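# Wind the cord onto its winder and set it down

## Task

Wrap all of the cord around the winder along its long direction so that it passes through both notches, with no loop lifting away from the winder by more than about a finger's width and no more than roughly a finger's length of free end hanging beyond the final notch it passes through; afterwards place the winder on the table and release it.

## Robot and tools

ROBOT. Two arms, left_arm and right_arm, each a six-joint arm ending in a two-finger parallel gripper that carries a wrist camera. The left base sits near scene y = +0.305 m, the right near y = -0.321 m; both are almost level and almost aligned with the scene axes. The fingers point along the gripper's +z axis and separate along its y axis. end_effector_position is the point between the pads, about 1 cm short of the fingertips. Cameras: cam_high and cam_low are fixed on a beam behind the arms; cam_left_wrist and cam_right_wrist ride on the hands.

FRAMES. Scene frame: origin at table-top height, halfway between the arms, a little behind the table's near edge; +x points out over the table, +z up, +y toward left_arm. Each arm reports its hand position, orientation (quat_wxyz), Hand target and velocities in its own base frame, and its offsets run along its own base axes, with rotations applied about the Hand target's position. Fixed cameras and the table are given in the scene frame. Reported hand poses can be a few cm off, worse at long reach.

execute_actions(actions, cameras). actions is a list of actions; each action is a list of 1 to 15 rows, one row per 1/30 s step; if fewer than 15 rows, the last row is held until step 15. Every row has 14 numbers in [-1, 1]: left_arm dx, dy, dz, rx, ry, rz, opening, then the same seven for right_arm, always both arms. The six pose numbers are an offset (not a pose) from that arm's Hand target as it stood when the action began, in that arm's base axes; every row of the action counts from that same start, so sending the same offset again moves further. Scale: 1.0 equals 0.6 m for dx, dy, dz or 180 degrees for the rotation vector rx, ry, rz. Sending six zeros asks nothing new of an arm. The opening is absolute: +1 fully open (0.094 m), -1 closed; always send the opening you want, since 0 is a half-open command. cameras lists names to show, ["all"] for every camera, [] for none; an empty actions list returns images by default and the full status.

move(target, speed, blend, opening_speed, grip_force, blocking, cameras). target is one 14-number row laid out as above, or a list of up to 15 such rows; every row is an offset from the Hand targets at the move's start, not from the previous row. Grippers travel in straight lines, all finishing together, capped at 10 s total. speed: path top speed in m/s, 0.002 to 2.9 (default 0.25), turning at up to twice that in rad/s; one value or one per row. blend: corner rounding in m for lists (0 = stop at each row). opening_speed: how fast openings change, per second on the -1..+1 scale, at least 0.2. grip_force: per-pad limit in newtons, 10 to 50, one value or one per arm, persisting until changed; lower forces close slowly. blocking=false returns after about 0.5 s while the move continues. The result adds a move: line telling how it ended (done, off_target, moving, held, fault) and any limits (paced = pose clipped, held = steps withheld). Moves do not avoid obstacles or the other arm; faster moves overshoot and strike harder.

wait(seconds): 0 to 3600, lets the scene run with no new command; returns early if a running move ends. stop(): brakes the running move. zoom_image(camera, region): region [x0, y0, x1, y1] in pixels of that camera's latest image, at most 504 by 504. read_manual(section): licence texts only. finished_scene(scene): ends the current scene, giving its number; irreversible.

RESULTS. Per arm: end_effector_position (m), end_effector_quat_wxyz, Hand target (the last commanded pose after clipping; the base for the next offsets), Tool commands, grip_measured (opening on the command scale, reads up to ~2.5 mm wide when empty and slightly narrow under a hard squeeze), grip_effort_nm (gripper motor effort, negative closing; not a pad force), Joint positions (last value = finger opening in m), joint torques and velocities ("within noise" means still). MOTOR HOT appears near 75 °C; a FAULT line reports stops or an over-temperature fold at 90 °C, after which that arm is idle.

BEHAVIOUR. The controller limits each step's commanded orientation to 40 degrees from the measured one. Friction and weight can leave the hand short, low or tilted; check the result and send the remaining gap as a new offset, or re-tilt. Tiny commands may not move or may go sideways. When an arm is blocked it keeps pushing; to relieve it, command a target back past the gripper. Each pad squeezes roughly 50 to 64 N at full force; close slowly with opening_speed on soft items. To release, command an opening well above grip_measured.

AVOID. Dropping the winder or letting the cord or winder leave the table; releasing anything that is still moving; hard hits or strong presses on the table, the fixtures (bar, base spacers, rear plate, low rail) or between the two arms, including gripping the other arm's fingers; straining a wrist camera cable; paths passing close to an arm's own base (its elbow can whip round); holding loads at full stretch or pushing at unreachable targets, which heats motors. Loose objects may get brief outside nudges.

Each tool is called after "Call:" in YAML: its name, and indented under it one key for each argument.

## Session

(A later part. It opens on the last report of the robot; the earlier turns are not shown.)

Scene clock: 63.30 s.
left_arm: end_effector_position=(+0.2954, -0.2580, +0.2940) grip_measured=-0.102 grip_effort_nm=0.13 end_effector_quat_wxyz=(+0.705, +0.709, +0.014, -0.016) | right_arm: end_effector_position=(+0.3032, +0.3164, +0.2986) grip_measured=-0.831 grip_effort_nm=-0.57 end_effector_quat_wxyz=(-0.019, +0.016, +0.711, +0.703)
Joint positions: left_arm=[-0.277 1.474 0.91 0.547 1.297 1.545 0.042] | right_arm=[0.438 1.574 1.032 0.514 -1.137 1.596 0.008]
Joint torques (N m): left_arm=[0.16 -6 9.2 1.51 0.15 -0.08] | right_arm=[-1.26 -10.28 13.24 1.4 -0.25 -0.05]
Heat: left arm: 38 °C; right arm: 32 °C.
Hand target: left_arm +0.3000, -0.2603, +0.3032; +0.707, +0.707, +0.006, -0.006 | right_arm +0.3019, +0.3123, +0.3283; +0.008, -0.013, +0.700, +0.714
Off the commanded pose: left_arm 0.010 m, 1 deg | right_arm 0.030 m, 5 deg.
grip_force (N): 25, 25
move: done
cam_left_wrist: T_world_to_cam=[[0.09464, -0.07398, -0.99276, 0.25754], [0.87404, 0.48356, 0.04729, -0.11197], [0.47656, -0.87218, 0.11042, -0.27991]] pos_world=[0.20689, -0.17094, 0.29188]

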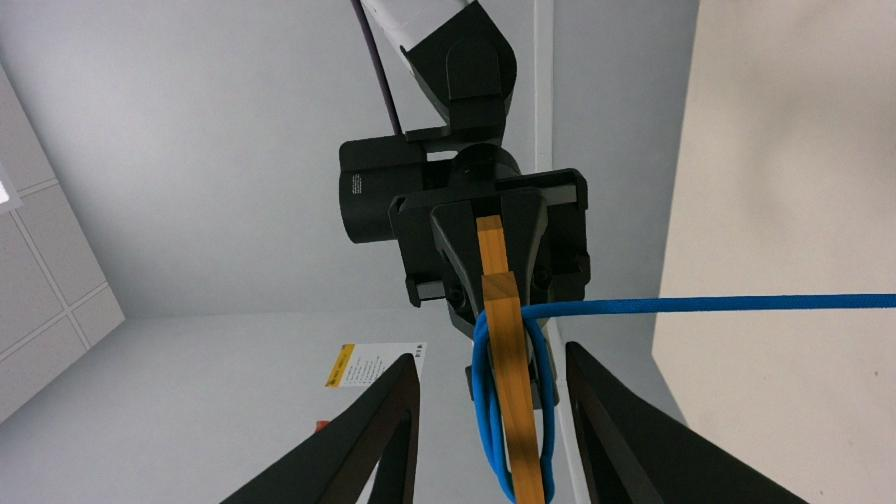

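Call:
move:
  target:
    - [0.015,-0.001,-0.012,0,0.008,0,-0.4,0,0,0,0,0,0,-1]
    - [0.015,-0.001,-0.012,0,0.008,0,-1,0,0,0,0,0,0,-1]
  speed: 0.15
  cameras: ["cam_left_wrist"]

Scene clock: 66.33 s.
left_arm: end_effector_position=(+0.3034, -0.2603, +0.2865) grip_measured=-0.825 grip_effort_nm=-0.52 end_effector_quat_wxyz=(+0.704, +0.709, +0.023, -0.025) | right_arm: end_effector_position=(+0.3032, +0.3163, +0.2977) grip_measured=-0.831 grip_effort_nm=-0.57 end_effector_quat_wxyz=(-0.017, +0.014, +0.712, +0.702)
Joint positions: left_arm=[-0.277 1.515 0.921 0.566 1.297 1.528 0.008] | right_arm=[0.438 1.574 1.032 0.508 -1.137 1.585 0.008]
Joint torques (N m): left_arm=[0.59 -6.19 9.09 1.63 0.22 -0.11] | right_arm=[-1.26 -10.3 13.24 1.44 -0.24 0.06]
Heat: left arm: 38 °C; right arm: 33 °C.
Hand target: left_arm +0.3089, -0.2609, +0.2958; +0.707, +0.707, +0.015, -0.015 | right_arm +0.3019, +0.3123, +0.3283; +0.009, -0.013, +0.700, +0.714
Off the commanded pose: left_arm 0.011 m, 2 deg | right_arm 0.031 m, 5 deg.
grip_force (N): 25, 25
move: off_target (left_arm); target 2's new opening was sent with left_arm's hand 0.012 m and 2 deg from that target
cam_left_wrist: T_world_to_cam=[[0.06848, -0.0711, -0.99512, 0.25855], [0.87496, 0.48351, 0.02567, -0.11153], [0.47933, -0.87245, 0.09532, -0.28145]] pos_world=[0.21478, -0.17324, 0.28697]

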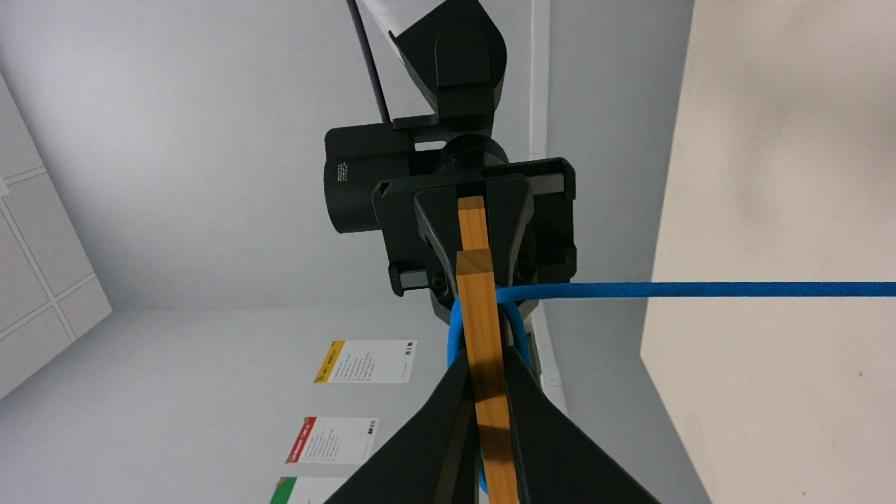

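Call:
move:
  target:
    - [0,0,0,0,0,0,-1,0,0,0,0,0,0,-0.3]
    - [0,0,0,0,0,0,-1,0,-0.13,-0.025,0,0,0,-0.3]
    - [0,0,0.03,0.0087,0.4999,0.0087,-1,-0.02,-0.15,-0.025,0,-0.5,0,-0.3]
    - [0,0,0.03,0.004,0.8333,0.0145,-1,-0.02,-0.15,-0.025,0,-1,0,-0.3]
    - [0,0,0.03,0,0.97,0,-1,-0.02,-0.15,-0.025,0,-1,0,-0.3]
  speed: 0.5
  blend: [0,0.02,0.04,0.03,0]
  cameras: ["cam_right_wrist","cam_high"]

Call:
zoom_image:
  camera: "cam_high"
  region: [360, 190, 460, 270]

Scene clock: 72.80 s.
left_arm: end_effector_position=(+0.3110, -0.2625, +0.3133) grip_measured=-0.832 grip_effort_nm=-0.53 end_effector_quat_wxyz=(+0.013, +0.016, +0.709, -0.705) | right_arm: end_effector_position=(+0.2886, +0.2241, +0.2926) grip_measured=-0.301 grip_effort_nm=0.08 end_effector_quat_wxyz=(+0.698, -0.716, +0.008, +0.012)
Joint positions: left_arm=[-0.277 1.515 1.03 0.463 1.298 -1.509 0.008] | right_arm=[0.171 1.409 0.904 0.355 -1.404 -1.689 0.033]
Joint torques (N m): left_arm=[0.55 -8.59 5.33 2 0.21 -0.03] | right_arm=[-0.88 -7.92 12.82 1.03 -0.13 0.19]
Heat: left arm: 39 °C; right arm: 33 °C.
Hand target: left_arm +0.3089, -0.2610, +0.3140; +0.018, +0.019, +0.707, -0.707 | right_arm +0.2899, +0.2223, +0.3134; +0.700, -0.714, -0.009, -0.013
Off the commanded pose: left_arm 0.003 m, 1 deg | right_arm 0.021 m, 4 deg.
grip_force (N): 25, 25
move: off_target (right_arm)
cam_right_wrist: T_world_to_cam=[[0.15861, 0.08134, 0.98398, -0.33998], [0.86508, -0.49181, -0.09878, -0.07409], [0.4759, 0.86689, -0.14837, -0.17075]] pos_world=[0.19928, 0.13925, 0.30188]
Images, in order (width x height): cam_high 896x504, cam_right_wrist 896x504.

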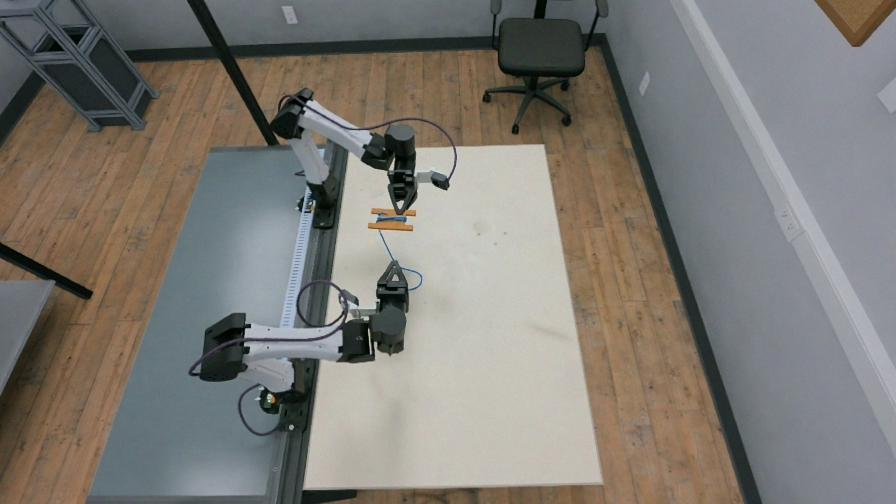

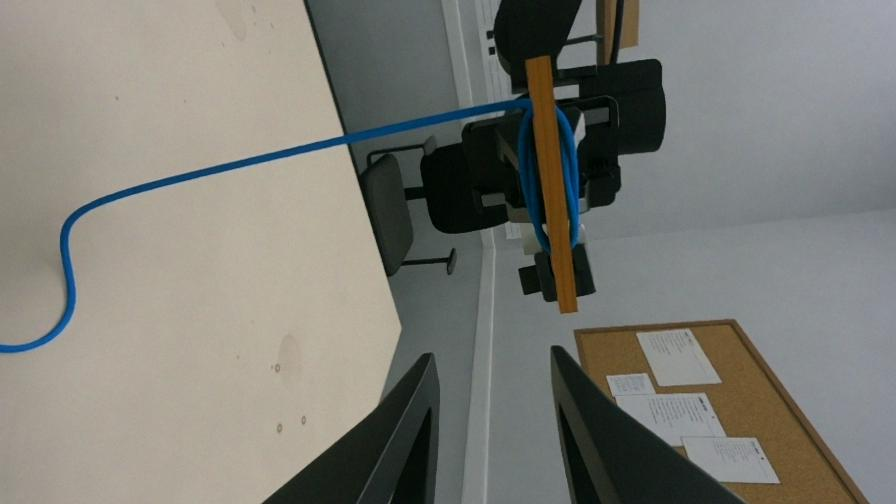

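Scaled by 5.040 from the camera's image (finer frame: 1280x720).

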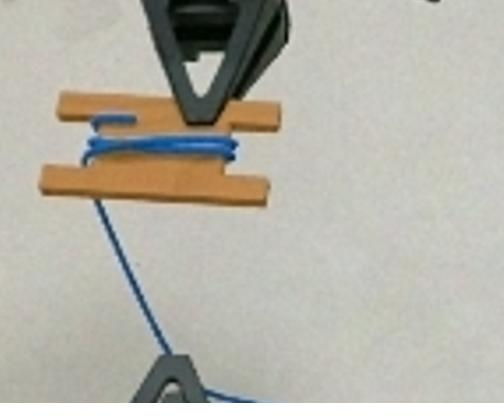

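Call:
move:
  target:
    - [0,0,0,0,0,0,-1,-0.013,0.07,0.026,0.006,-0.012,0,-0.1]
    - [0,0,0,0,0,0,-1,-0.013,0.147,0.026,0.006,-0.012,0,-0.1]
  speed: 0.2
  blend: [0.01,0]
  cameras: ["cam_right_wrist"]

Scene clock: 74.67 s.
left_arm: end_effector_position=(+0.3110, -0.2625, +0.3137) grip_measured=-0.832 grip_effort_nm=-0.53 end_effector_quat_wxyz=(+0.013, +0.016, +0.709, -0.705) | right_arm: end_effector_position=(+0.2774, +0.3072, +0.3122) grip_measured=-0.102 grip_effort_nm=0.08 end_effector_quat_wxyz=(+0.699, -0.715, -0.010, -0.011)
Joint positions: left_arm=[-0.277 1.515 1.03 0.466 1.298 -1.51 0.008] | right_arm=[0.448 1.447 0.986 0.407 -1.12 -1.651 0.042]
Joint torques (N m): left_arm=[0.58 -8.62 5.31 2 0.21 -0.03] | right_arm=[-0.01 -5.42 13.39 1.37 -0.06 0.3]
Heat: left arm: 39 °C; right arm: 33 °C.
Hand target: left_arm +0.3089, -0.2610, +0.3140; +0.018, +0.019, +0.707, -0.707 | right_arm +0.2822, +0.3105, +0.3289; +0.706, -0.707, -0.021, -0.027
Off the commanded pose: left_arm 0.003 m, 1 deg | right_arm 0.018 m, 2 deg.
grip_force (N): 25, 25
move: off_target (right_arm)
cam_right_wrist: T_world_to_cam=[[0.09929, 0.07911, 0.99191, -0.34966], [0.86638, -0.49716, -0.04708, -0.03643], [0.48941, 0.86405, -0.1179, -0.24697]] pos_world=[0.18715, 0.22294, 0.316]

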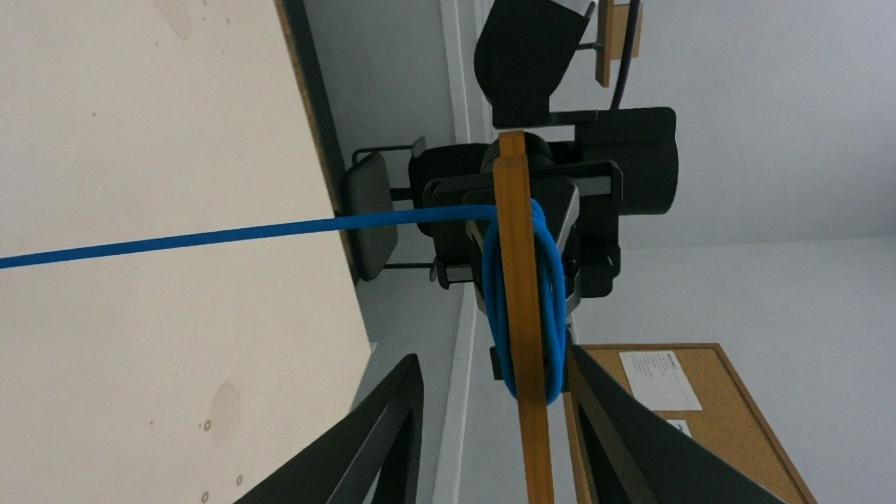

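Call:
move:
  target:
    - [0,0,0,0,0,0,-1,0.004,0.01,0.015,0,0.002,0,-0.2]
    - [0,0,0,0,0,0,-1,0.004,0.01,0.015,0,0.002,0,-1]
  speed: 0.15
  cameras: ["cam_right_wrist"]

Scene clock: 77.90 s.
left_arm: end_effector_position=(+0.3110, -0.2625, +0.3149) grip_measured=-0.832 grip_effort_nm=-0.53 end_effector_quat_wxyz=(+0.013, +0.015, +0.708, -0.706) | right_arm: end_effector_position=(+0.2815, +0.3131, +0.3242) grip_measured=-0.829 grip_effort_nm=-0.56 end_effector_quat_wxyz=(+0.700, -0.713, -0.012, -0.016)
Joint positions: left_arm=[-0.277 1.515 1.03 0.476 1.298 -1.523 0.008] | right_arm=[0.461 1.461 1.039 0.381 -1.104 -1.647 0.008]
Joint torques (N m): left_arm=[0.54 -8.58 5.27 1.91 0.2 0.11] | right_arm=[0.17 -5.57 13 1.29 -0.08 0.32]
Heat: left arm: 39 °C; right arm: 34 °C.
Hand target: left_arm +0.3089, -0.2610, +0.3139; +0.018, +0.019, +0.707, -0.707 | right_arm +0.2845, +0.3165, +0.3380; +0.706, -0.708, -0.019, -0.024
Off the commanded pose: left_arm 0.003 m, 1 deg | right_arm 0.014 m, 2 deg.
grip_force (N): 25, 25
move: off_target (right_arm); target 2's new opening was sent with right_arm's hand 0.013 m and 1 deg from that target
cam_right_wrist: T_world_to_cam=[[0.09115, 0.07363, 0.99311, -0.35882], [0.86485, -0.50025, -0.04229, -0.03662], [0.49369, 0.86274, -0.10927, -0.25622]] pos_world=[0.19087, 0.22915, 0.32681]

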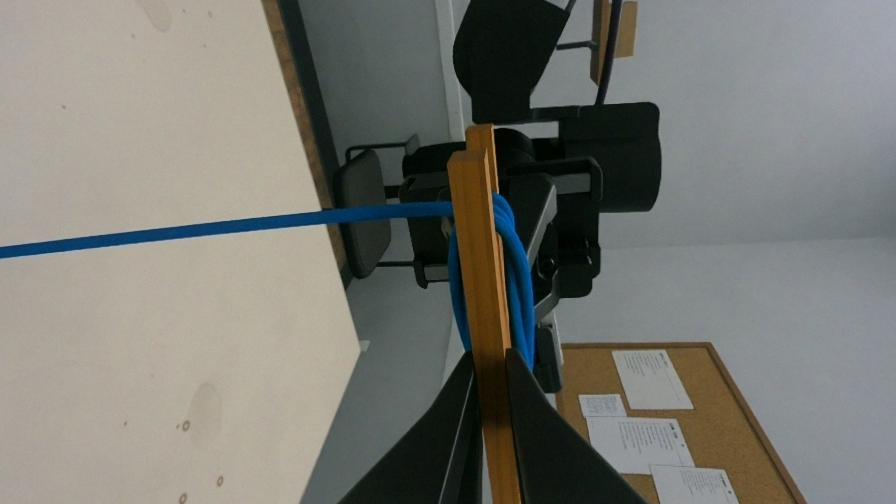

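Call:
move:
  target:
    - [0,0,0,0,0,0,-0.3,0,0,0,0,0,0,-1]
    - [0,0.125,0,0,0,0,-0.3,0,0,0,0,0,0,-1]
    - [-0.02,0.125,0,0,-0.5,0,-0.3,0.03,0,0.03,0.035,0.499,0.035,-1]
    - [-0.02,0.125,0,0,-0.99,0,-0.3,0.03,0,0.03,0.018,0.83,0.066,-1]
    - [-0.02,0.125,0,0,-0.99,0,-0.3,0.03,0,0.01,0,0.9996,0.026,-1]
  speed: 0.5
  blend: [0,0.02,0.04,0.03,0]
  cameras: ["cam_left_wrist","cam_high"]

Call:
zoom_image:
  camera: "cam_high"
  region: [360, 190, 460, 270]

Scene clock: 84.03 s.
left_arm: end_effector_position=(+0.3042, -0.1853, +0.3087) grip_measured=-0.302 grip_effort_nm=0.13 end_effector_quat_wxyz=(+0.713, +0.700, +0.010, -0.020) | right_arm: end_effector_position=(+0.3022, +0.3210, +0.3237) grip_measured=-0.831 grip_effort_nm=-0.57 end_effector_quat_wxyz=(+0.002, -0.010, +0.696, +0.718)
Joint positions: left_arm=[-0.037 1.6 0.867 1.425 1.541 0.836 0.033] | right_arm=[0.45 1.572 1.073 0.573 -1.132 1.619 0.008]
Joint torques (N m): left_arm=[0.16 -9.61 4.53 1.04 -0.23 0.15] | right_arm=[-1.39 -9.22 11.97 1.37 -0.11 0.11]
Heat: left arm: 39 °C; right arm: 35 °C.
Hand target: left_arm +0.2970, -0.1859, +0.3139; +0.707, +0.707, -0.007, +0.008 | right_arm +0.3025, +0.3165, +0.3438; +0.020, -0.024, +0.687, +0.726
Off the commanded pose: left_arm 0.009 m, 4 deg | right_arm 0.021 m, 3 deg.
grip_force (N): 25, 25
move: off_target (left_arm, right_arm)
cam_left_wrist: T_world_to_cam=[[0.09336, -0.09836, -0.99076, 0.27189], [0.87952, 0.47452, 0.03577, -0.15527], [0.46662, -0.87473, 0.13081, -0.22609]] pos_world=[0.21667, -0.09734, 0.30451]
Images, in order (width x height): cam_high 896x504, cam_left_wrist 896x504.

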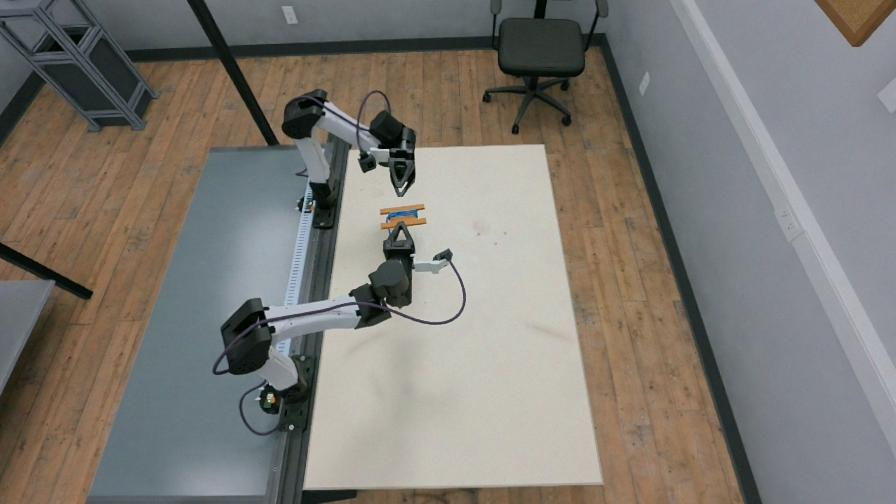

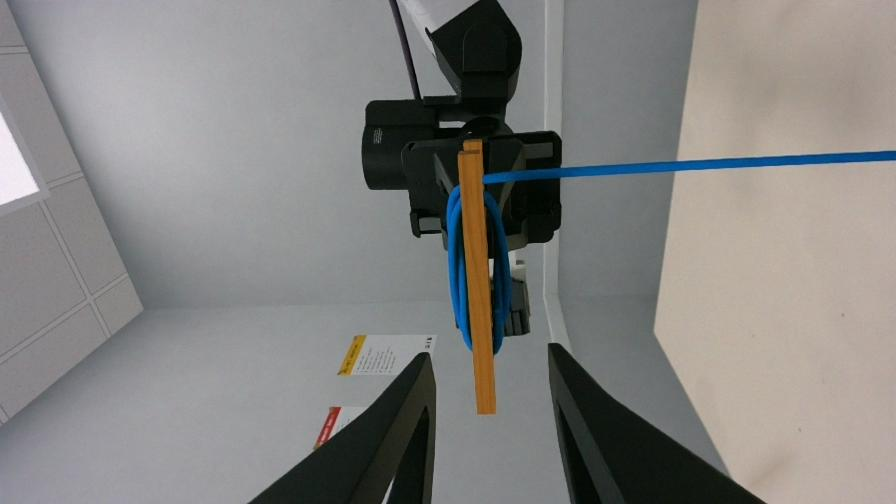

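Scaled by 5.040 from the camera's image (finer frame: 1280x720).

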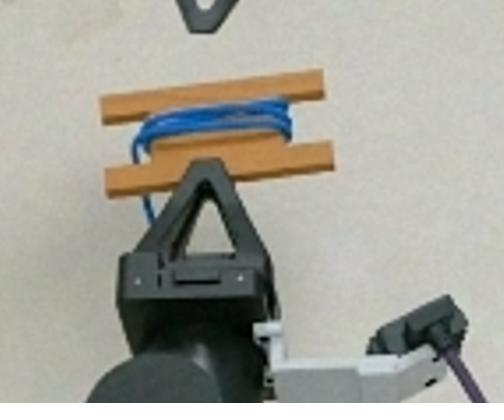

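Call:
move:
  target:
    - [0.005,-0.06,0.011,0,0.004,0,-0.1,0,0,0,-0.01,0,0,-1]
    - [0.005,-0.114,0.011,0,0.004,0,-0.1,0,0,0,-0.01,0,0,-1]
  speed: 0.2
  blend: [0.01,0]
  cameras: ["cam_left_wrist"]

Scene clock: 86.60 s.
left_arm: end_effector_position=(+0.3030, -0.2528, +0.2985) grip_measured=-0.102 grip_effort_nm=0.13 end_effector_quat_wxyz=(+0.702, +0.711, +0.020, -0.019) | right_arm: end_effector_position=(+0.3033, +0.3216, +0.3121) grip_measured=-0.831 grip_effort_nm=-0.57 end_effector_quat_wxyz=(-0.012, +0.004, +0.712, +0.703)
Joint positions: left_arm=[-0.255 1.485 0.955 0.478 1.315 1.567 0.042] | right_arm=[0.45 1.572 1.087 0.455 -1.132 1.566 0.008]
Joint torques (N m): left_arm=[-0.21 -9.85 9.39 1.48 0.18 -0.08] | right_arm=[-1.4 -10.5 13.59 1.4 -0.19 -0.05]
Heat: left arm: 39 °C; right arm: 35 °C.
Hand target: left_arm +0.2999, -0.2544, +0.3206; +0.707, +0.707, -0.003, +0.003 | right_arm +0.3025, +0.3165, +0.3438; +0.020, -0.024, +0.699, +0.715
Off the commanded pose: left_arm 0.022 m, 4 deg | right_arm 0.032 m, 5 deg.
grip_force (N): 25, 25
move: off_target (left_arm, right_arm)
cam_left_wrist: T_world_to_cam=[[0.08349, -0.06518, -0.99438, 0.2677], [0.8726, 0.48669, 0.04136, -0.11833], [0.48126, -0.87114, 0.09751, -0.27674]] pos_world=[0.21409, -0.16604, 0.29807]

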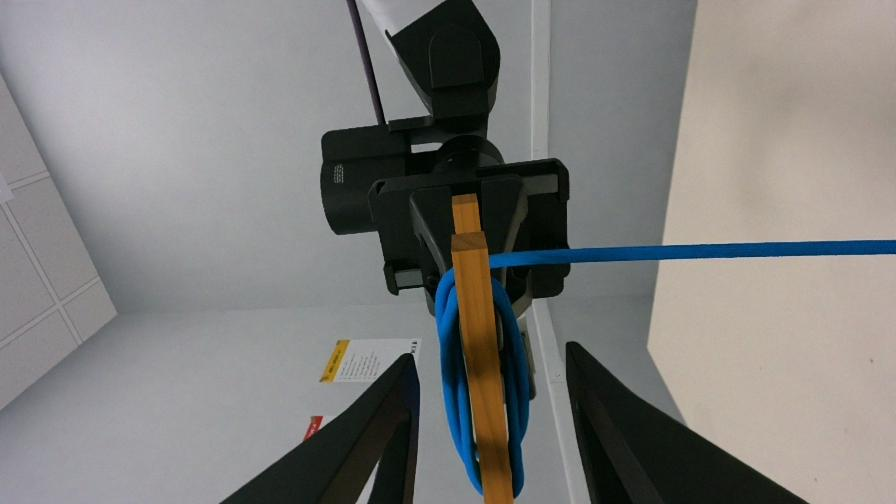

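Call:
move:
  target:
    - [0,-0.006,0.002,0,0,0,-0.4,0,0,0,0,0,0,-1]
    - [0,-0.006,0.002,0,0,0,-1,0,0,0,0,0,0,-1]
  speed: 0.15
  cameras: ["cam_left_wrist"]

Scene clock: 89.73 s.
left_arm: end_effector_position=(+0.3027, -0.2567, +0.3009) grip_measured=-0.822 grip_effort_nm=-0.46 end_effector_quat_wxyz=(+0.702, +0.712, +0.018, -0.017) | right_arm: end_effector_position=(+0.3033, +0.3214, +0.3123) grip_measured=-0.831 grip_effort_nm=-0.57 end_effector_quat_wxyz=(-0.011, +0.004, +0.711, +0.703)
Joint positions: left_arm=[-0.267 1.485 0.965 0.468 1.303 1.572 0.008] | right_arm=[0.45 1.571 1.087 0.455 -1.132 1.566 0.008]
Joint torques (N m): left_arm=[0.05 -9.62 9.22 1.53 0.19 -0.1] | right_arm=[-1.39 -10.44 13.59 1.4 -0.19 -0.04]
Heat: left arm: 39 °C; right arm: 35 °C.
Hand target: left_arm +0.2999, -0.2579, +0.3218; +0.707, +0.707, -0.003, +0.003 | right_arm +0.3025, +0.3164, +0.3439; +0.020, -0.024, +0.699, +0.715
Off the commanded pose: left_arm 0.021 m, 3 deg | right_arm 0.032 m, 5 deg.
grip_force (N): 25, 25
move: off_target (left_arm); target 2's new opening was sent with left_arm's hand 0.022 m and 4 deg from that target
cam_left_wrist: T_world_to_cam=[[0.08855, -0.0647, -0.99397, 0.26832], [0.87242, 0.48658, 0.04605, -0.11773], [0.48066, -0.87124, 0.09953, -0.28073]] pos_world=[0.21389, -0.16994, 0.30007]

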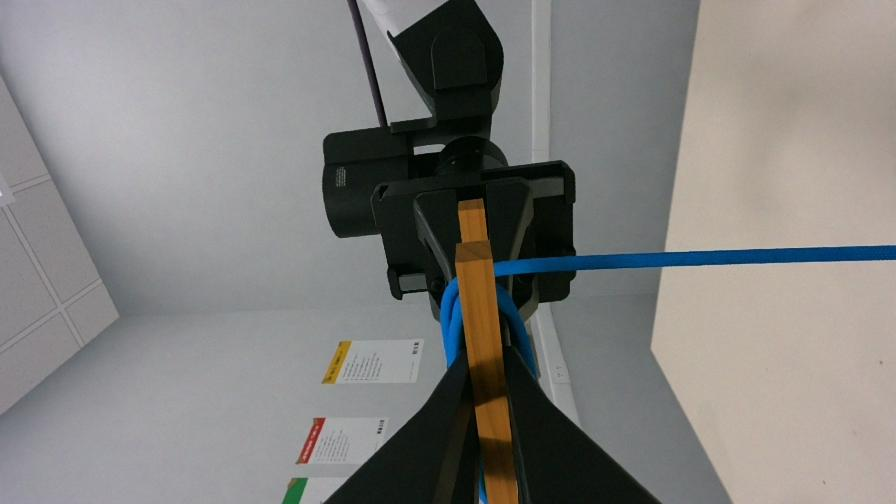

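Call:
move:
  target:
    - [0,0,0,0,0,0,-1,0,0,0,0,0,0,-0.3]
    - [0,0,0,0,0,0,-1,0,-0.13,-0.025,0,0,0,-0.3]
    - [0.01,0,0.0,-0.013,0.4995,-0.013,-1,-0.02,-0.15,-0.025,0,-0.5,0,-0.3]
    - [0.01,0,0.0,-0.006,0.833,-0.022,-1,-0.02,-0.15,-0.025,0,-0.99,0,-0.3]
    - [0.01,0,0.0,0,0.99,0,-1,-0.02,-0.15,-0.025,0,-0.99,0,-0.3]
  speed: 0.5
  blend: [0,0.02,0.04,0.03,0]
  cameras: ["cam_right_wrist","cam_high"]

Call:
zoom_image:
  camera: "cam_high"
  region: [360, 190, 460, 270]

Scene clock: 95.93 s.
left_arm: end_effector_position=(+0.3042, -0.2573, +0.3123) grip_measured=-0.832 grip_effort_nm=-0.53 end_effector_quat_wxyz=(+0.002, +0.005, +0.710, -0.704) | right_arm: end_effector_position=(+0.2902, +0.2285, +0.3073) grip_measured=-0.301 grip_effort_nm=0.08 end_effector_quat_wxyz=(+0.696, -0.718, +0.009, +0.013)
Joint positions: left_arm=[-0.267 1.484 1.003 0.446 1.308 -1.526 0.008] | right_arm=[0.185 1.403 0.968 0.266 -1.39 -1.706 0.033]
Joint torques (N m): left_arm=[0.32 -7.38 8.27 1.89 0.17 -0.02] | right_arm=[-0.9 -7.98 13.01 1.04 -0.15 0.19]
Heat: left arm: 39 °C; right arm: 35 °C.
Hand target: left_arm +0.3059, -0.2579, +0.3217; +0.014, +0.014, +0.707, -0.707 | right_arm +0.2905, +0.2264, +0.3289; +0.699, -0.715, -0.009, -0.013
Off the commanded pose: left_arm 0.010 m, 2 deg | right_arm 0.022 m, 4 deg.
grip_force (N): 25, 25
move: off_target (right_arm)
cam_right_wrist: T_world_to_cam=[[0.1598, 0.08665, 0.98334, -0.35653], [0.86526, -0.4918, -0.09727, -0.0723], [0.47518, 0.86639, -0.15357, -0.17117]] pos_world=[0.20087, 0.14364, 0.31727]
Images, in order (width x height): cam_high 896x504, cam_right_wrist 896x504.

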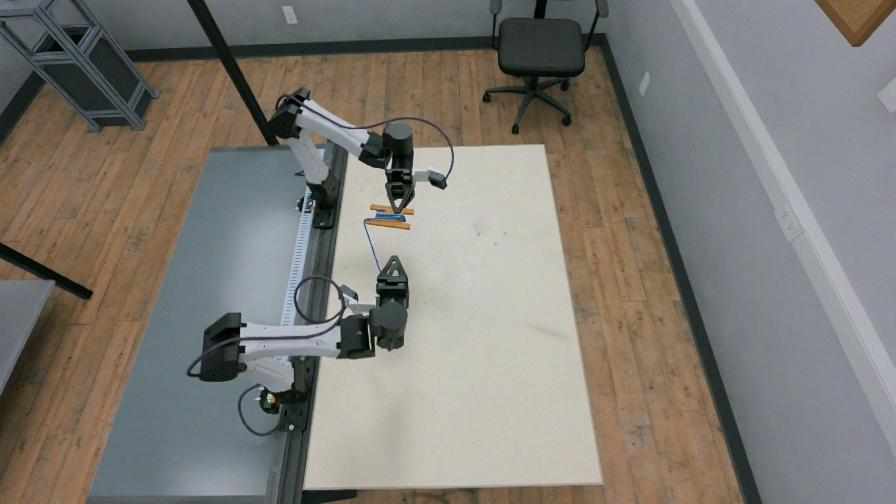

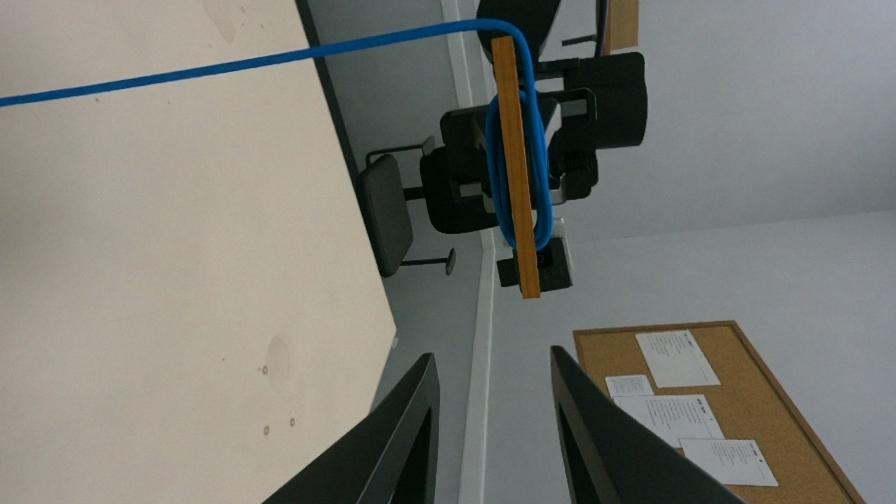

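Scaled by 5.040 from the camera's image (finer frame: 1280x720).

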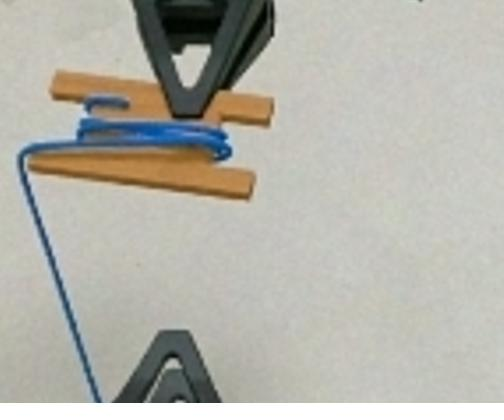

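Call:
move:
  target:
    - [0,0,0.01,-0.0284,-0.638,0.0447,-1,0,0,0,0,0,0,-0.3]
    - [0,0,0.01,-0.0416,-0.2774,0.0194,-1,0,0,0,0,0,0,-0.3]
    - [0,0,0,-0.011,0,0,-1,0,0,0,0,0,0,-0.3]
  speed: 0.45
  blend: [0,0.02,0]
  cameras: ["cam_right_wrist","cam_high"]

Call:
zoom_image:
  camera: "cam_high"
  region: [360, 190, 460, 270]

Scene clock: 102.53 s.
left_arm: end_effector_position=(+0.3102, -0.2589, +0.2955) grip_measured=-0.832 grip_effort_nm=-0.53 end_effector_quat_wxyz=(-0.007, -0.014, +0.702, -0.712) | right_arm: end_effector_position=(+0.2902, +0.2285, +0.3073) grip_measured=-0.301 grip_effort_nm=0.08 end_effector_quat_wxyz=(+0.696, -0.718, +0.009, +0.013)
Joint positions: left_arm=[-0.269 1.532 0.933 0.654 1.292 -1.652 0.008] | right_arm=[0.185 1.403 0.968 0.266 -1.389 -1.706 0.033]
Joint torques (N m): left_arm=[0.4 -10.88 9.65 1.79 0.28 -0.02] | right_arm=[-0.88 -8.28 12.52 1.08 -0.15 0.22]
Heat: left arm: 39 °C; right arm: 35 °C.
Hand target: left_arm +0.3059, -0.2580, +0.3217; +0.014, +0.014, +0.695, -0.719 | right_arm +0.2897, +0.2263, +0.3286; +0.700, -0.714, -0.008, -0.013 (not the last commanded pose)
Off the commanded pose: left_arm 0.027 m, 4 deg | right_arm 0.022 m, 4 deg.
grip_force (N): 25, 25
move: off_target (left_arm)
cam_right_wrist: T_world_to_cam=[[0.1598, 0.08673, 0.98333, -0.35646], [0.86509, -0.49211, -0.09718, -0.0723], [0.47548, 0.8662, -0.15367, -0.17133]] pos_world=[0.20097, 0.14374, 0.31717]
Images, in order (width x height): cam_high 896x504, cam_right_wrist 896x504.

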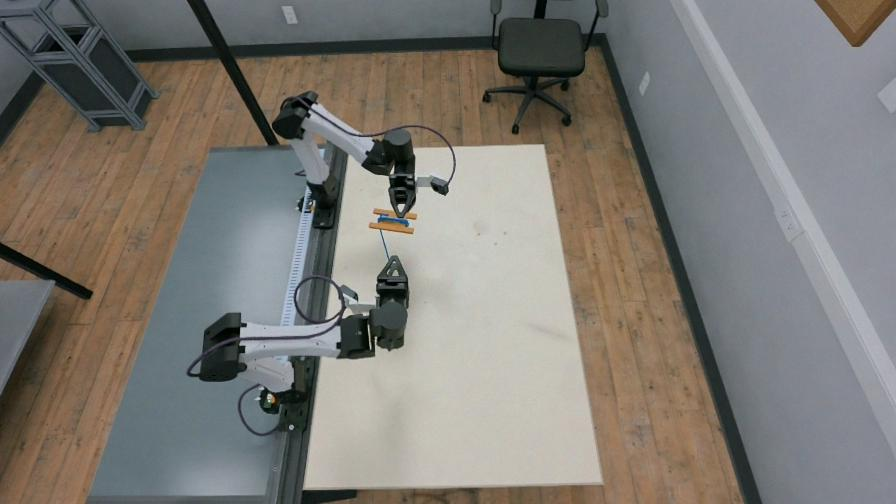

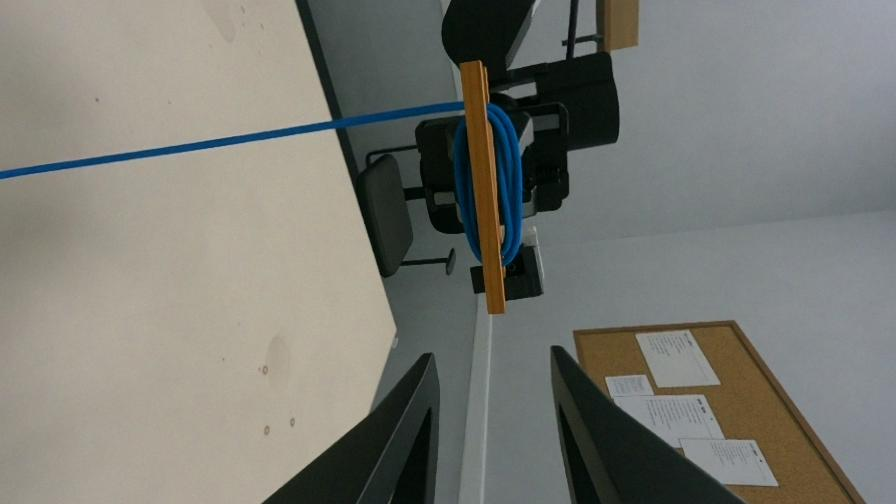

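Scaled by 5.040 from the camera's image (finer frame: 1280x720).

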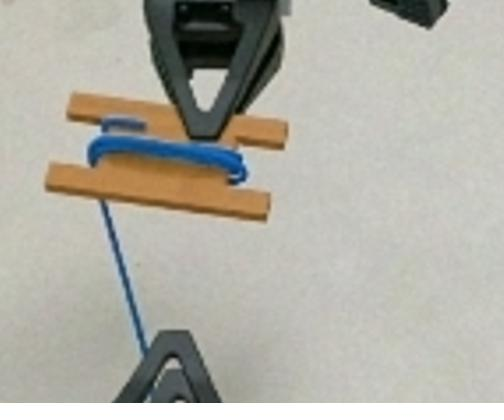

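Call:
move:
  target:
    - [0,0,0,0,0,0,-1,-0.02,0.07,-0.006,0.006,-0.006,0,-0.1]
    - [0,0,0,0,0,0,-1,-0.02,0.141,-0.006,0.006,-0.006,0,-0.1]
  speed: 0.2
  blend: [0.01,0]
  cameras: ["cam_right_wrist"]

Scene clock: 104.33 s.
left_arm: end_effector_position=(+0.3101, -0.2589, +0.2953) grip_measured=-0.832 grip_effort_nm=-0.53 end_effector_quat_wxyz=(-0.007, -0.014, +0.702, -0.712) | right_arm: end_effector_position=(+0.2735, +0.3078, +0.3104) grip_measured=-0.102 grip_effort_nm=0.08 end_effector_quat_wxyz=(+0.699, -0.715, -0.006, -0.007)
Joint positions: left_arm=[-0.269 1.532 0.933 0.653 1.292 -1.652 0.008] | right_arm=[0.456 1.436 0.968 0.417 -1.113 -1.635 0.042]
Joint torques (N m): left_arm=[0.39 -10.91 9.63 1.79 0.28 -0.02] | right_arm=[0.01 -5.31 12.6 1.42 -0.06 0.34]
Heat: left arm: 39 °C; right arm: 35 °C.
Hand target: left_arm +0.3058, -0.2580, +0.3217; +0.014, +0.014, +0.695, -0.719 | right_arm +0.2777, +0.3109, +0.3250; +0.706, -0.707, -0.015, -0.020
Off the commanded pose: left_arm 0.027 m, 4 deg | right_arm 0.016 m, 2 deg.
grip_force (N): 25, 25
move: off_target (right_arm)
cam_right_wrist: T_world_to_cam=[[0.11197, 0.07803, 0.99064, -0.35032], [0.86555, -0.49738, -0.05865, -0.02896], [0.48815, 0.86402, -0.12323, -0.24388]] pos_world=[0.18334, 0.22365, 0.31529]

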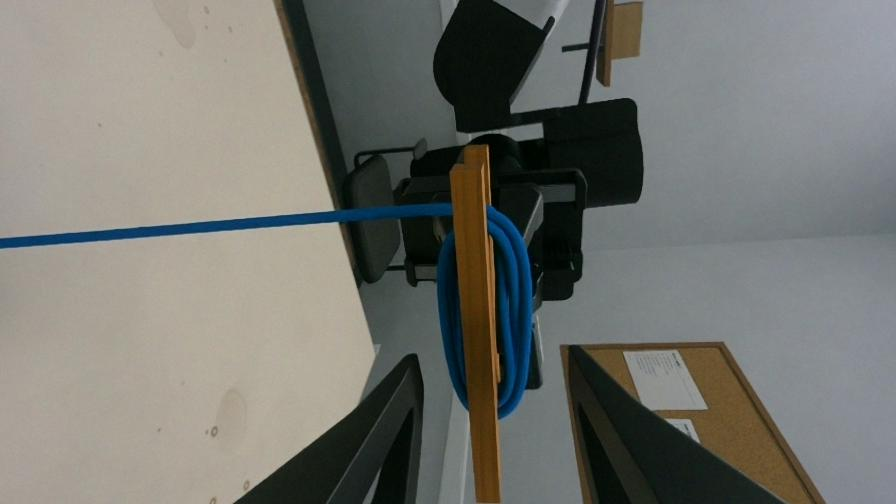

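Call:
move:
  target:
    - [0,0,0,0,0,0,-1,0.002,0.011,-0.009,0,0.003,0,-0.4]
    - [0,0,0,0,0,0,-1,0.002,0.011,-0.009,0,0.003,0,-1]
  speed: 0.15
  cameras: ["cam_right_wrist"]

Scene clock: 107.43 s.
left_arm: end_effector_position=(+0.3101, -0.2589, +0.2953) grip_measured=-0.832 grip_effort_nm=-0.53 end_effector_quat_wxyz=(-0.007, -0.014, +0.702, -0.712) | right_arm: end_effector_position=(+0.2755, +0.3143, +0.3061) grip_measured=-0.837 grip_effort_nm=-0.56 end_effector_quat_wxyz=(+0.699, -0.715, +0.000, -0.002)
Joint positions: left_arm=[-0.269 1.532 0.933 0.653 1.292 -1.652 0.008] | right_arm=[0.472 1.458 0.968 0.441 -1.095 -1.617 0.008]
Joint torques (N m): left_arm=[0.34 -10.91 9.66 1.79 0.28 -0.01] | right_arm=[0.12 -5.59 12.21 1.43 -0.07 0.26]
Heat: left arm: 40 °C; right arm: 35 °C.
Hand target: left_arm +0.3058, -0.2580, +0.3217; +0.014, +0.014, +0.695, -0.719 | right_arm +0.2788, +0.3176, +0.3196; +0.706, -0.708, -0.012, -0.016
Off the commanded pose: left_arm 0.027 m, 4 deg | right_arm 0.014 m, 2 deg.
grip_force (N): 25, 25
move: off_target (right_arm); target 2's new opening was sent with right_arm's hand 0.014 m and 2 deg from that target
cam_right_wrist: T_world_to_cam=[[0.12674, 0.07738, 0.98891, -0.35002], [0.86363, -0.49901, -0.07164, -0.02271], [0.48793, 0.86314, -0.13007, -0.2485]] pos_world=[0.18522, 0.23025, 0.31219]

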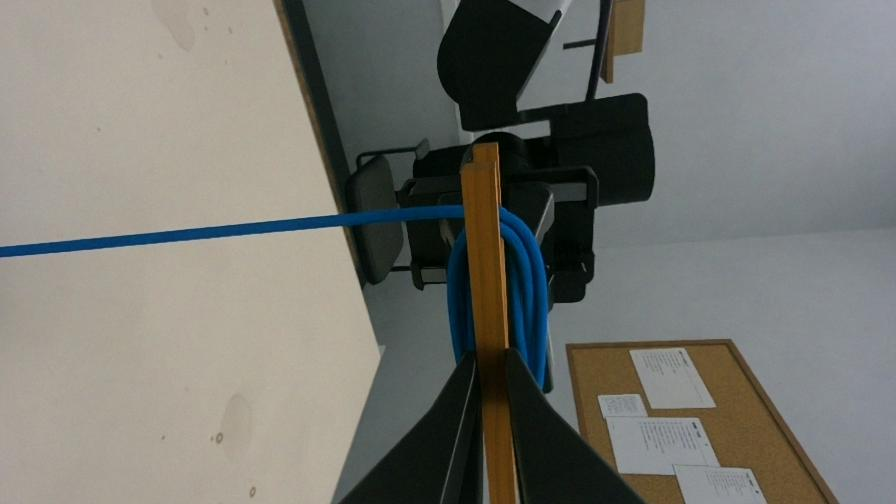

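Call:
move:
  target:
    - [0,0,0,0,0,0,-0.3,0,0,0,0,0,0,-1]
    - [0,0.12,0,0,0,0,-0.3,0,0,0,0,0,0,-1]
    - [-0.015,0.12,0,0,-0.5,0,-0.3,0.035,0,0.03,0.035,0.499,0.035,-1]
    - [-0.015,0.12,0,0,-0.99,0,-0.3,0.035,0,0.03,0.018,0.83,0.066,-1]
    - [-0.015,0.12,0,0,-0.99,0,-0.3,0.035,0,0.01,0,0.9996,0.026,-1]
  speed: 0.5
  blend: [0,0.02,0.04,0.03,0]
  cameras: ["cam_left_wrist","cam_high"]

Call:
zoom_image:
  camera: "cam_high"
  region: [360, 190, 460, 270]

Scene clock: 113.53 s.
left_arm: end_effector_position=(+0.3050, -0.1856, +0.3180) grip_measured=-0.302 grip_effort_nm=0.13 end_effector_quat_wxyz=(+0.712, +0.702, +0.010, -0.026) | right_arm: end_effector_position=(+0.2998, +0.3224, +0.3039) grip_measured=-0.837 grip_effort_nm=-0.57 end_effector_quat_wxyz=(-0.007, -0.002, +0.697, +0.717)
Joint positions: left_arm=[-0.038 1.596 0.902 1.413 1.55 0.802 0.033] | right_arm=[0.457 1.588 1.011 0.644 -1.125 1.639 0.008]
Joint torques (N m): left_arm=[0.27 -9.66 4.4 1 -0.16 0.21] | right_arm=[-1.44 -9.87 11.64 1.38 -0.11 0.11]
Heat: left arm: 40 °C; right arm: 35 °C.
Hand target: left_arm +0.2969, -0.1860, +0.3216; +0.695, +0.719, -0.003, +0.003 | right_arm +0.2999, +0.3175, +0.3257; +0.012, -0.016, +0.688, +0.726
Off the commanded pose: left_arm 0.009 m, 5 deg | right_arm 0.022 m, 3 deg.
joint sent to its limit (left arm) — joint 5 (wrist yaw), upper limit. The joint targets are off in orientation, not in position.
grip_force (N): 25, 25
move: off_target (left_arm, right_arm)
cam_left_wrist: T_world_to_cam=[[0.0853, -0.09409, -0.9919, 0.28473], [0.8834, 0.46754, 0.03162, -0.15727], [0.46078, -0.87895, 0.123, -0.22443]] pos_world=[0.21806, -0.09694, 0.315]
Images, in order (width x height): cam_high 896x504, cam_left_wrist 896x504.

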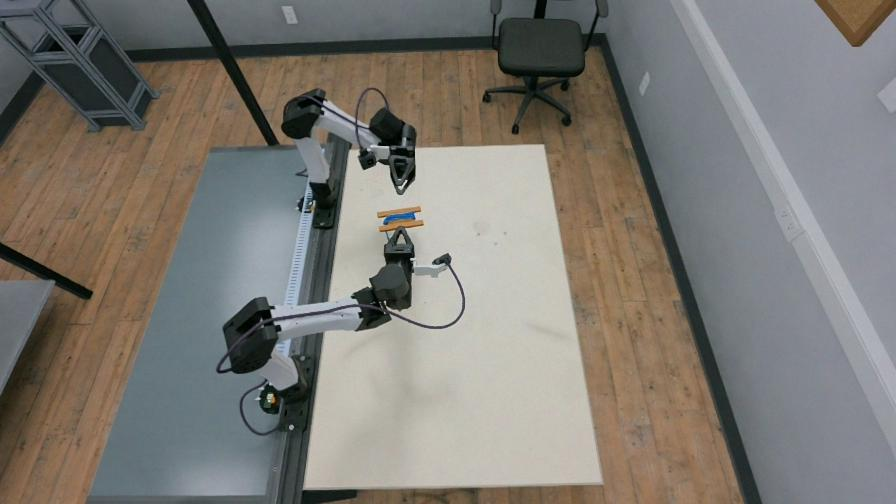

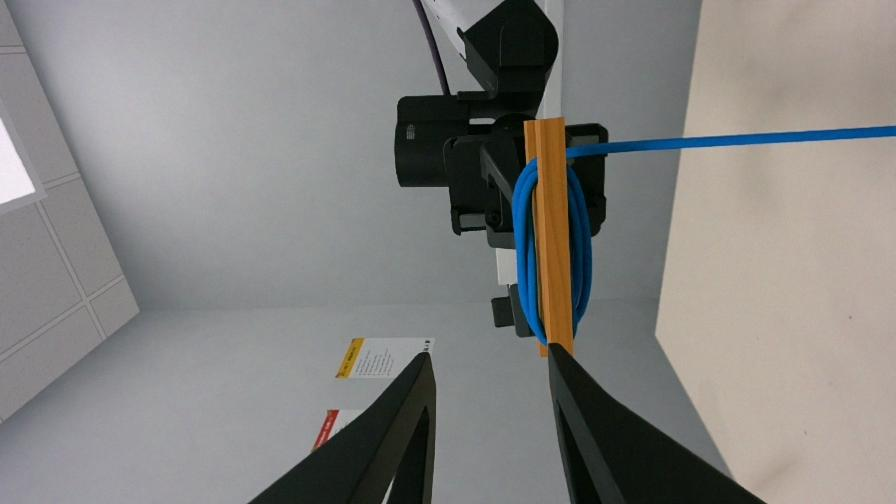

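Scaled by 5.040 from the camera's image (finer frame: 1280x720).

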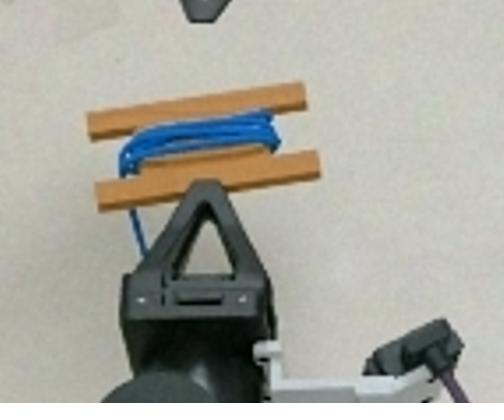

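Call:
move:
  target:
    - [0,0,-0.03,-0.011,0.004,0,-0.1,0,0,0,-0.017,0,-0.035,-1]
    - [0,-0.065,-0.035,-0.011,0.004,0,-0.1,0,0,0,-0.017,0,-0.035,-1]
  speed: 0.25
  cameras: ["cam_left_wrist"]

Scene clock: 117.20 s.
left_arm: end_effector_position=(+0.2986, -0.2234, +0.2812) grip_measured=-0.102 grip_effort_nm=0.13 end_effector_quat_wxyz=(+0.705, +0.708, +0.024, -0.023) | right_arm: end_effector_position=(+0.3014, +0.3176, +0.3055) grip_measured=-0.837 grip_effort_nm=-0.57 end_effector_quat_wxyz=(+0.027, +0.037, +0.716, +0.697)
Joint positions: left_arm=[-0.164 1.471 0.856 0.591 1.405 1.529 0.042] | right_arm=[0.468 1.502 1.011 0.44 -1.012 1.539 0.008]
Joint torques (N m): left_arm=[-0.13 -9.32 9.03 1.42 0.18 -0.07] | right_arm=[0.21 -9.21 11.43 1.47 0.05 -0.05]
Heat: left arm: 40 °C; right arm: 36 °C.
Hand target: left_arm +0.2969, -0.2249, +0.3008; +0.707, +0.707, +0.001, -0.001 | right_arm +0.2999, +0.3176, +0.3257; +0.052, +0.021, +0.707, +0.705
Off the commanded pose: left_arm 0.020 m, 4 deg | right_arm 0.020 m, 4 deg.
grip_force (N): 25, 25
move: off_target (left_arm, right_arm)
cam_left_wrist: T_world_to_cam=[[0.07119, -0.07415, -0.9947, 0.25462], [0.87285, 0.48729, 0.02614, -0.12374], [0.48277, -0.87008, 0.09941, -0.24816]] pos_world=[0.20969, -0.13674, 0.28118]

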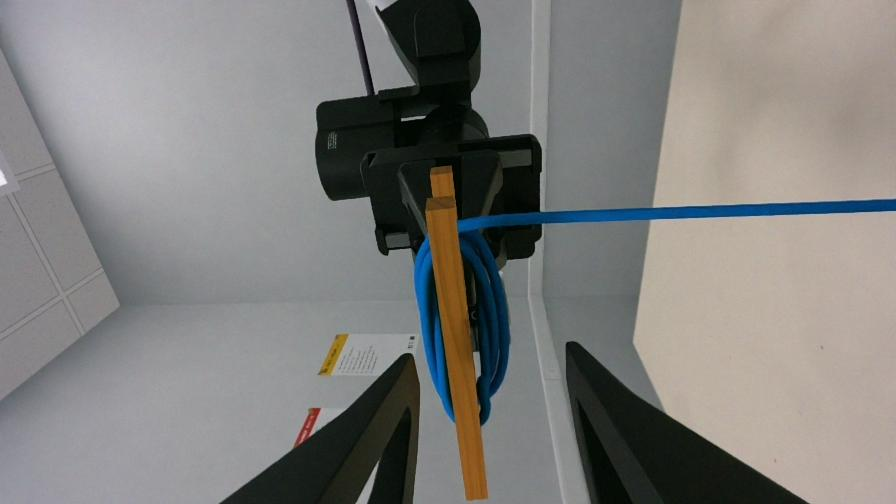

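Call:
move:
  target: [0,-0.056,0.016,0,-0.01,0,-0.1,0,0,0,0,0,0,-1]
  speed: 0.15
  cameras: ["cam_left_wrist"]

Scene clock: 118.63 s.
left_arm: end_effector_position=(+0.2958, -0.2570, +0.2942) grip_measured=-0.102 grip_effort_nm=0.13 end_effector_quat_wxyz=(+0.704, +0.711, +0.005, -0.007) | right_arm: end_effector_position=(+0.3014, +0.3176, +0.3055) grip_measured=-0.837 grip_effort_nm=-0.57 end_effector_quat_wxyz=(+0.027, +0.037, +0.716, +0.697)
Joint positions: left_arm=[-0.273 1.471 0.918 0.516 1.3 1.588 0.042] | right_arm=[0.468 1.502 1.011 0.44 -1.012 1.539 0.008]
Joint torques (N m): left_arm=[-0.05 -8.03 9.31 1.53 0.13 -0.13] | right_arm=[0.23 -9.21 11.41 1.47 0.05 -0.05]
Heat: left arm: 40 °C; right arm: 36 °C.
Hand target: left_arm +0.2968, -0.2586, +0.3103; +0.707, +0.707, -0.010, +0.010 | right_arm +0.2999, +0.3176, +0.3257; +0.052, +0.021, +0.707, +0.705
Off the commanded pose: left_arm 0.016 m, 3 deg | right_arm 0.020 m, 4 deg.
grip_force (N): 25, 25
move: off_target (left_arm)
cam_left_wrist: T_world_to_cam=[[0.11884, -0.06889, -0.99052, 0.25128], [0.87255, 0.48333, 0.07107, -0.11946], [0.47385, -0.87272, 0.11755, -0.28071]] pos_world=[0.20739, -0.16994, 0.29038]

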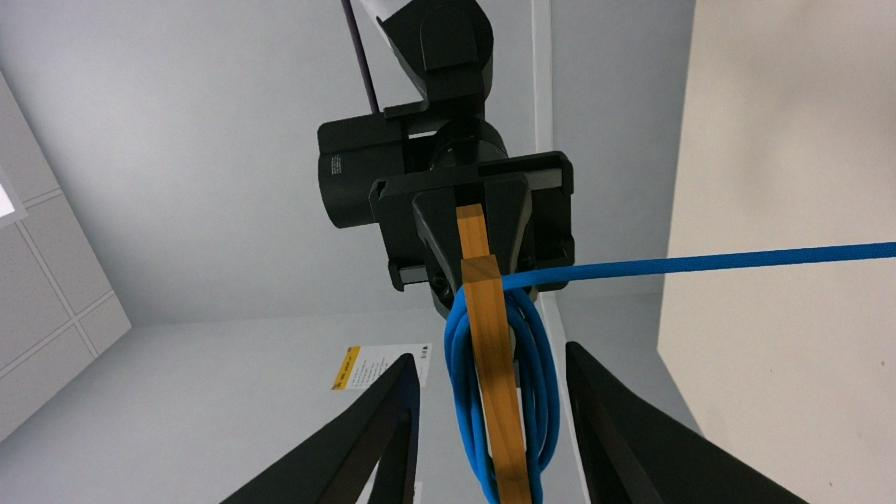

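Aligned (mid ~497). Close, shifting x slightly.

Call:
move:
  target:
    - [0.01,-0.004,-0.003,0,0.007,0,-0.4,0,0,0,0,0,0,-1]
    - [0.01,-0.004,-0.003,0,0.007,0,-1,0,0,0,0,0,0,-1]
  speed: 0.15
  cameras: ["cam_left_wrist"]

Scene clock: 121.53 s.
left_arm: end_effector_position=(+0.2996, -0.2579, +0.2978) grip_measured=-0.766 grip_effort_nm=-0.47 end_effector_quat_wxyz=(+0.704, +0.710, +0.010, -0.008) | right_arm: end_effector_position=(+0.3015, +0.3176, +0.3061) grip_measured=-0.837 grip_effort_nm=-0.57 end_effector_quat_wxyz=(+0.030, +0.034, +0.715, +0.697)
Joint positions: left_arm=[-0.273 1.479 0.939 0.508 1.295 1.577 0.011] | right_arm=[0.468 1.502 1.011 0.444 -1.012 1.534 0.008]
Joint torques (N m): left_arm=[-0.16 -6.12 9.2 1.67 0.18 -0.14] | right_arm=[0.23 -9.18 11.47 1.44 0.05 0.01]
Heat: left arm: 40 °C; right arm: 36 °C.
Hand target: left_arm +0.3029, -0.2610, +0.3086; +0.707, +0.707, -0.002, +0.002 | right_arm +0.2999, +0.3176, +0.3257; +0.052, +0.021, +0.707, +0.705
Off the commanded pose: left_arm 0.012 m, 2 deg | right_arm 0.020 m, 3 deg.
grip_force (N): 25, 25
move: off_target (left_arm)
cam_left_wrist: T_world_to_cam=[[0.11155, -0.06918, -0.99135, 0.25658], [0.87082, 0.48743, 0.06398, -0.11885], [0.47878, -0.87042, 0.11462, -0.28368]] pos_world=[0.21069, -0.17124, 0.29448]

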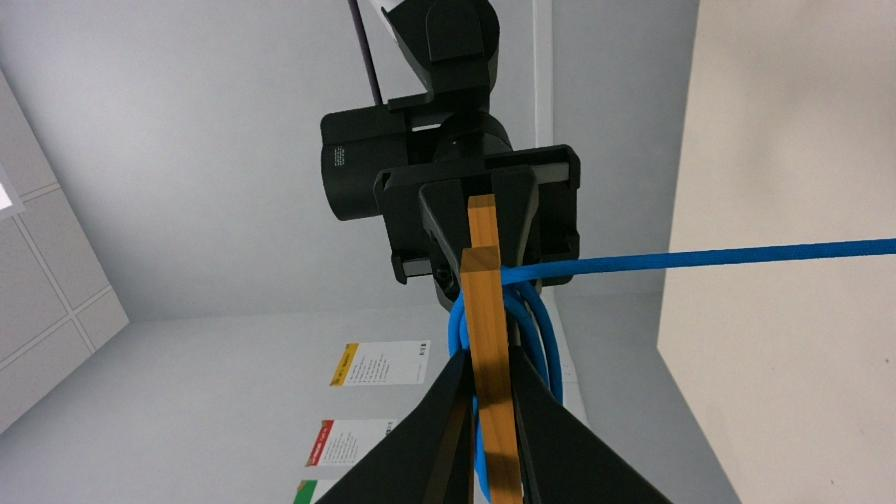

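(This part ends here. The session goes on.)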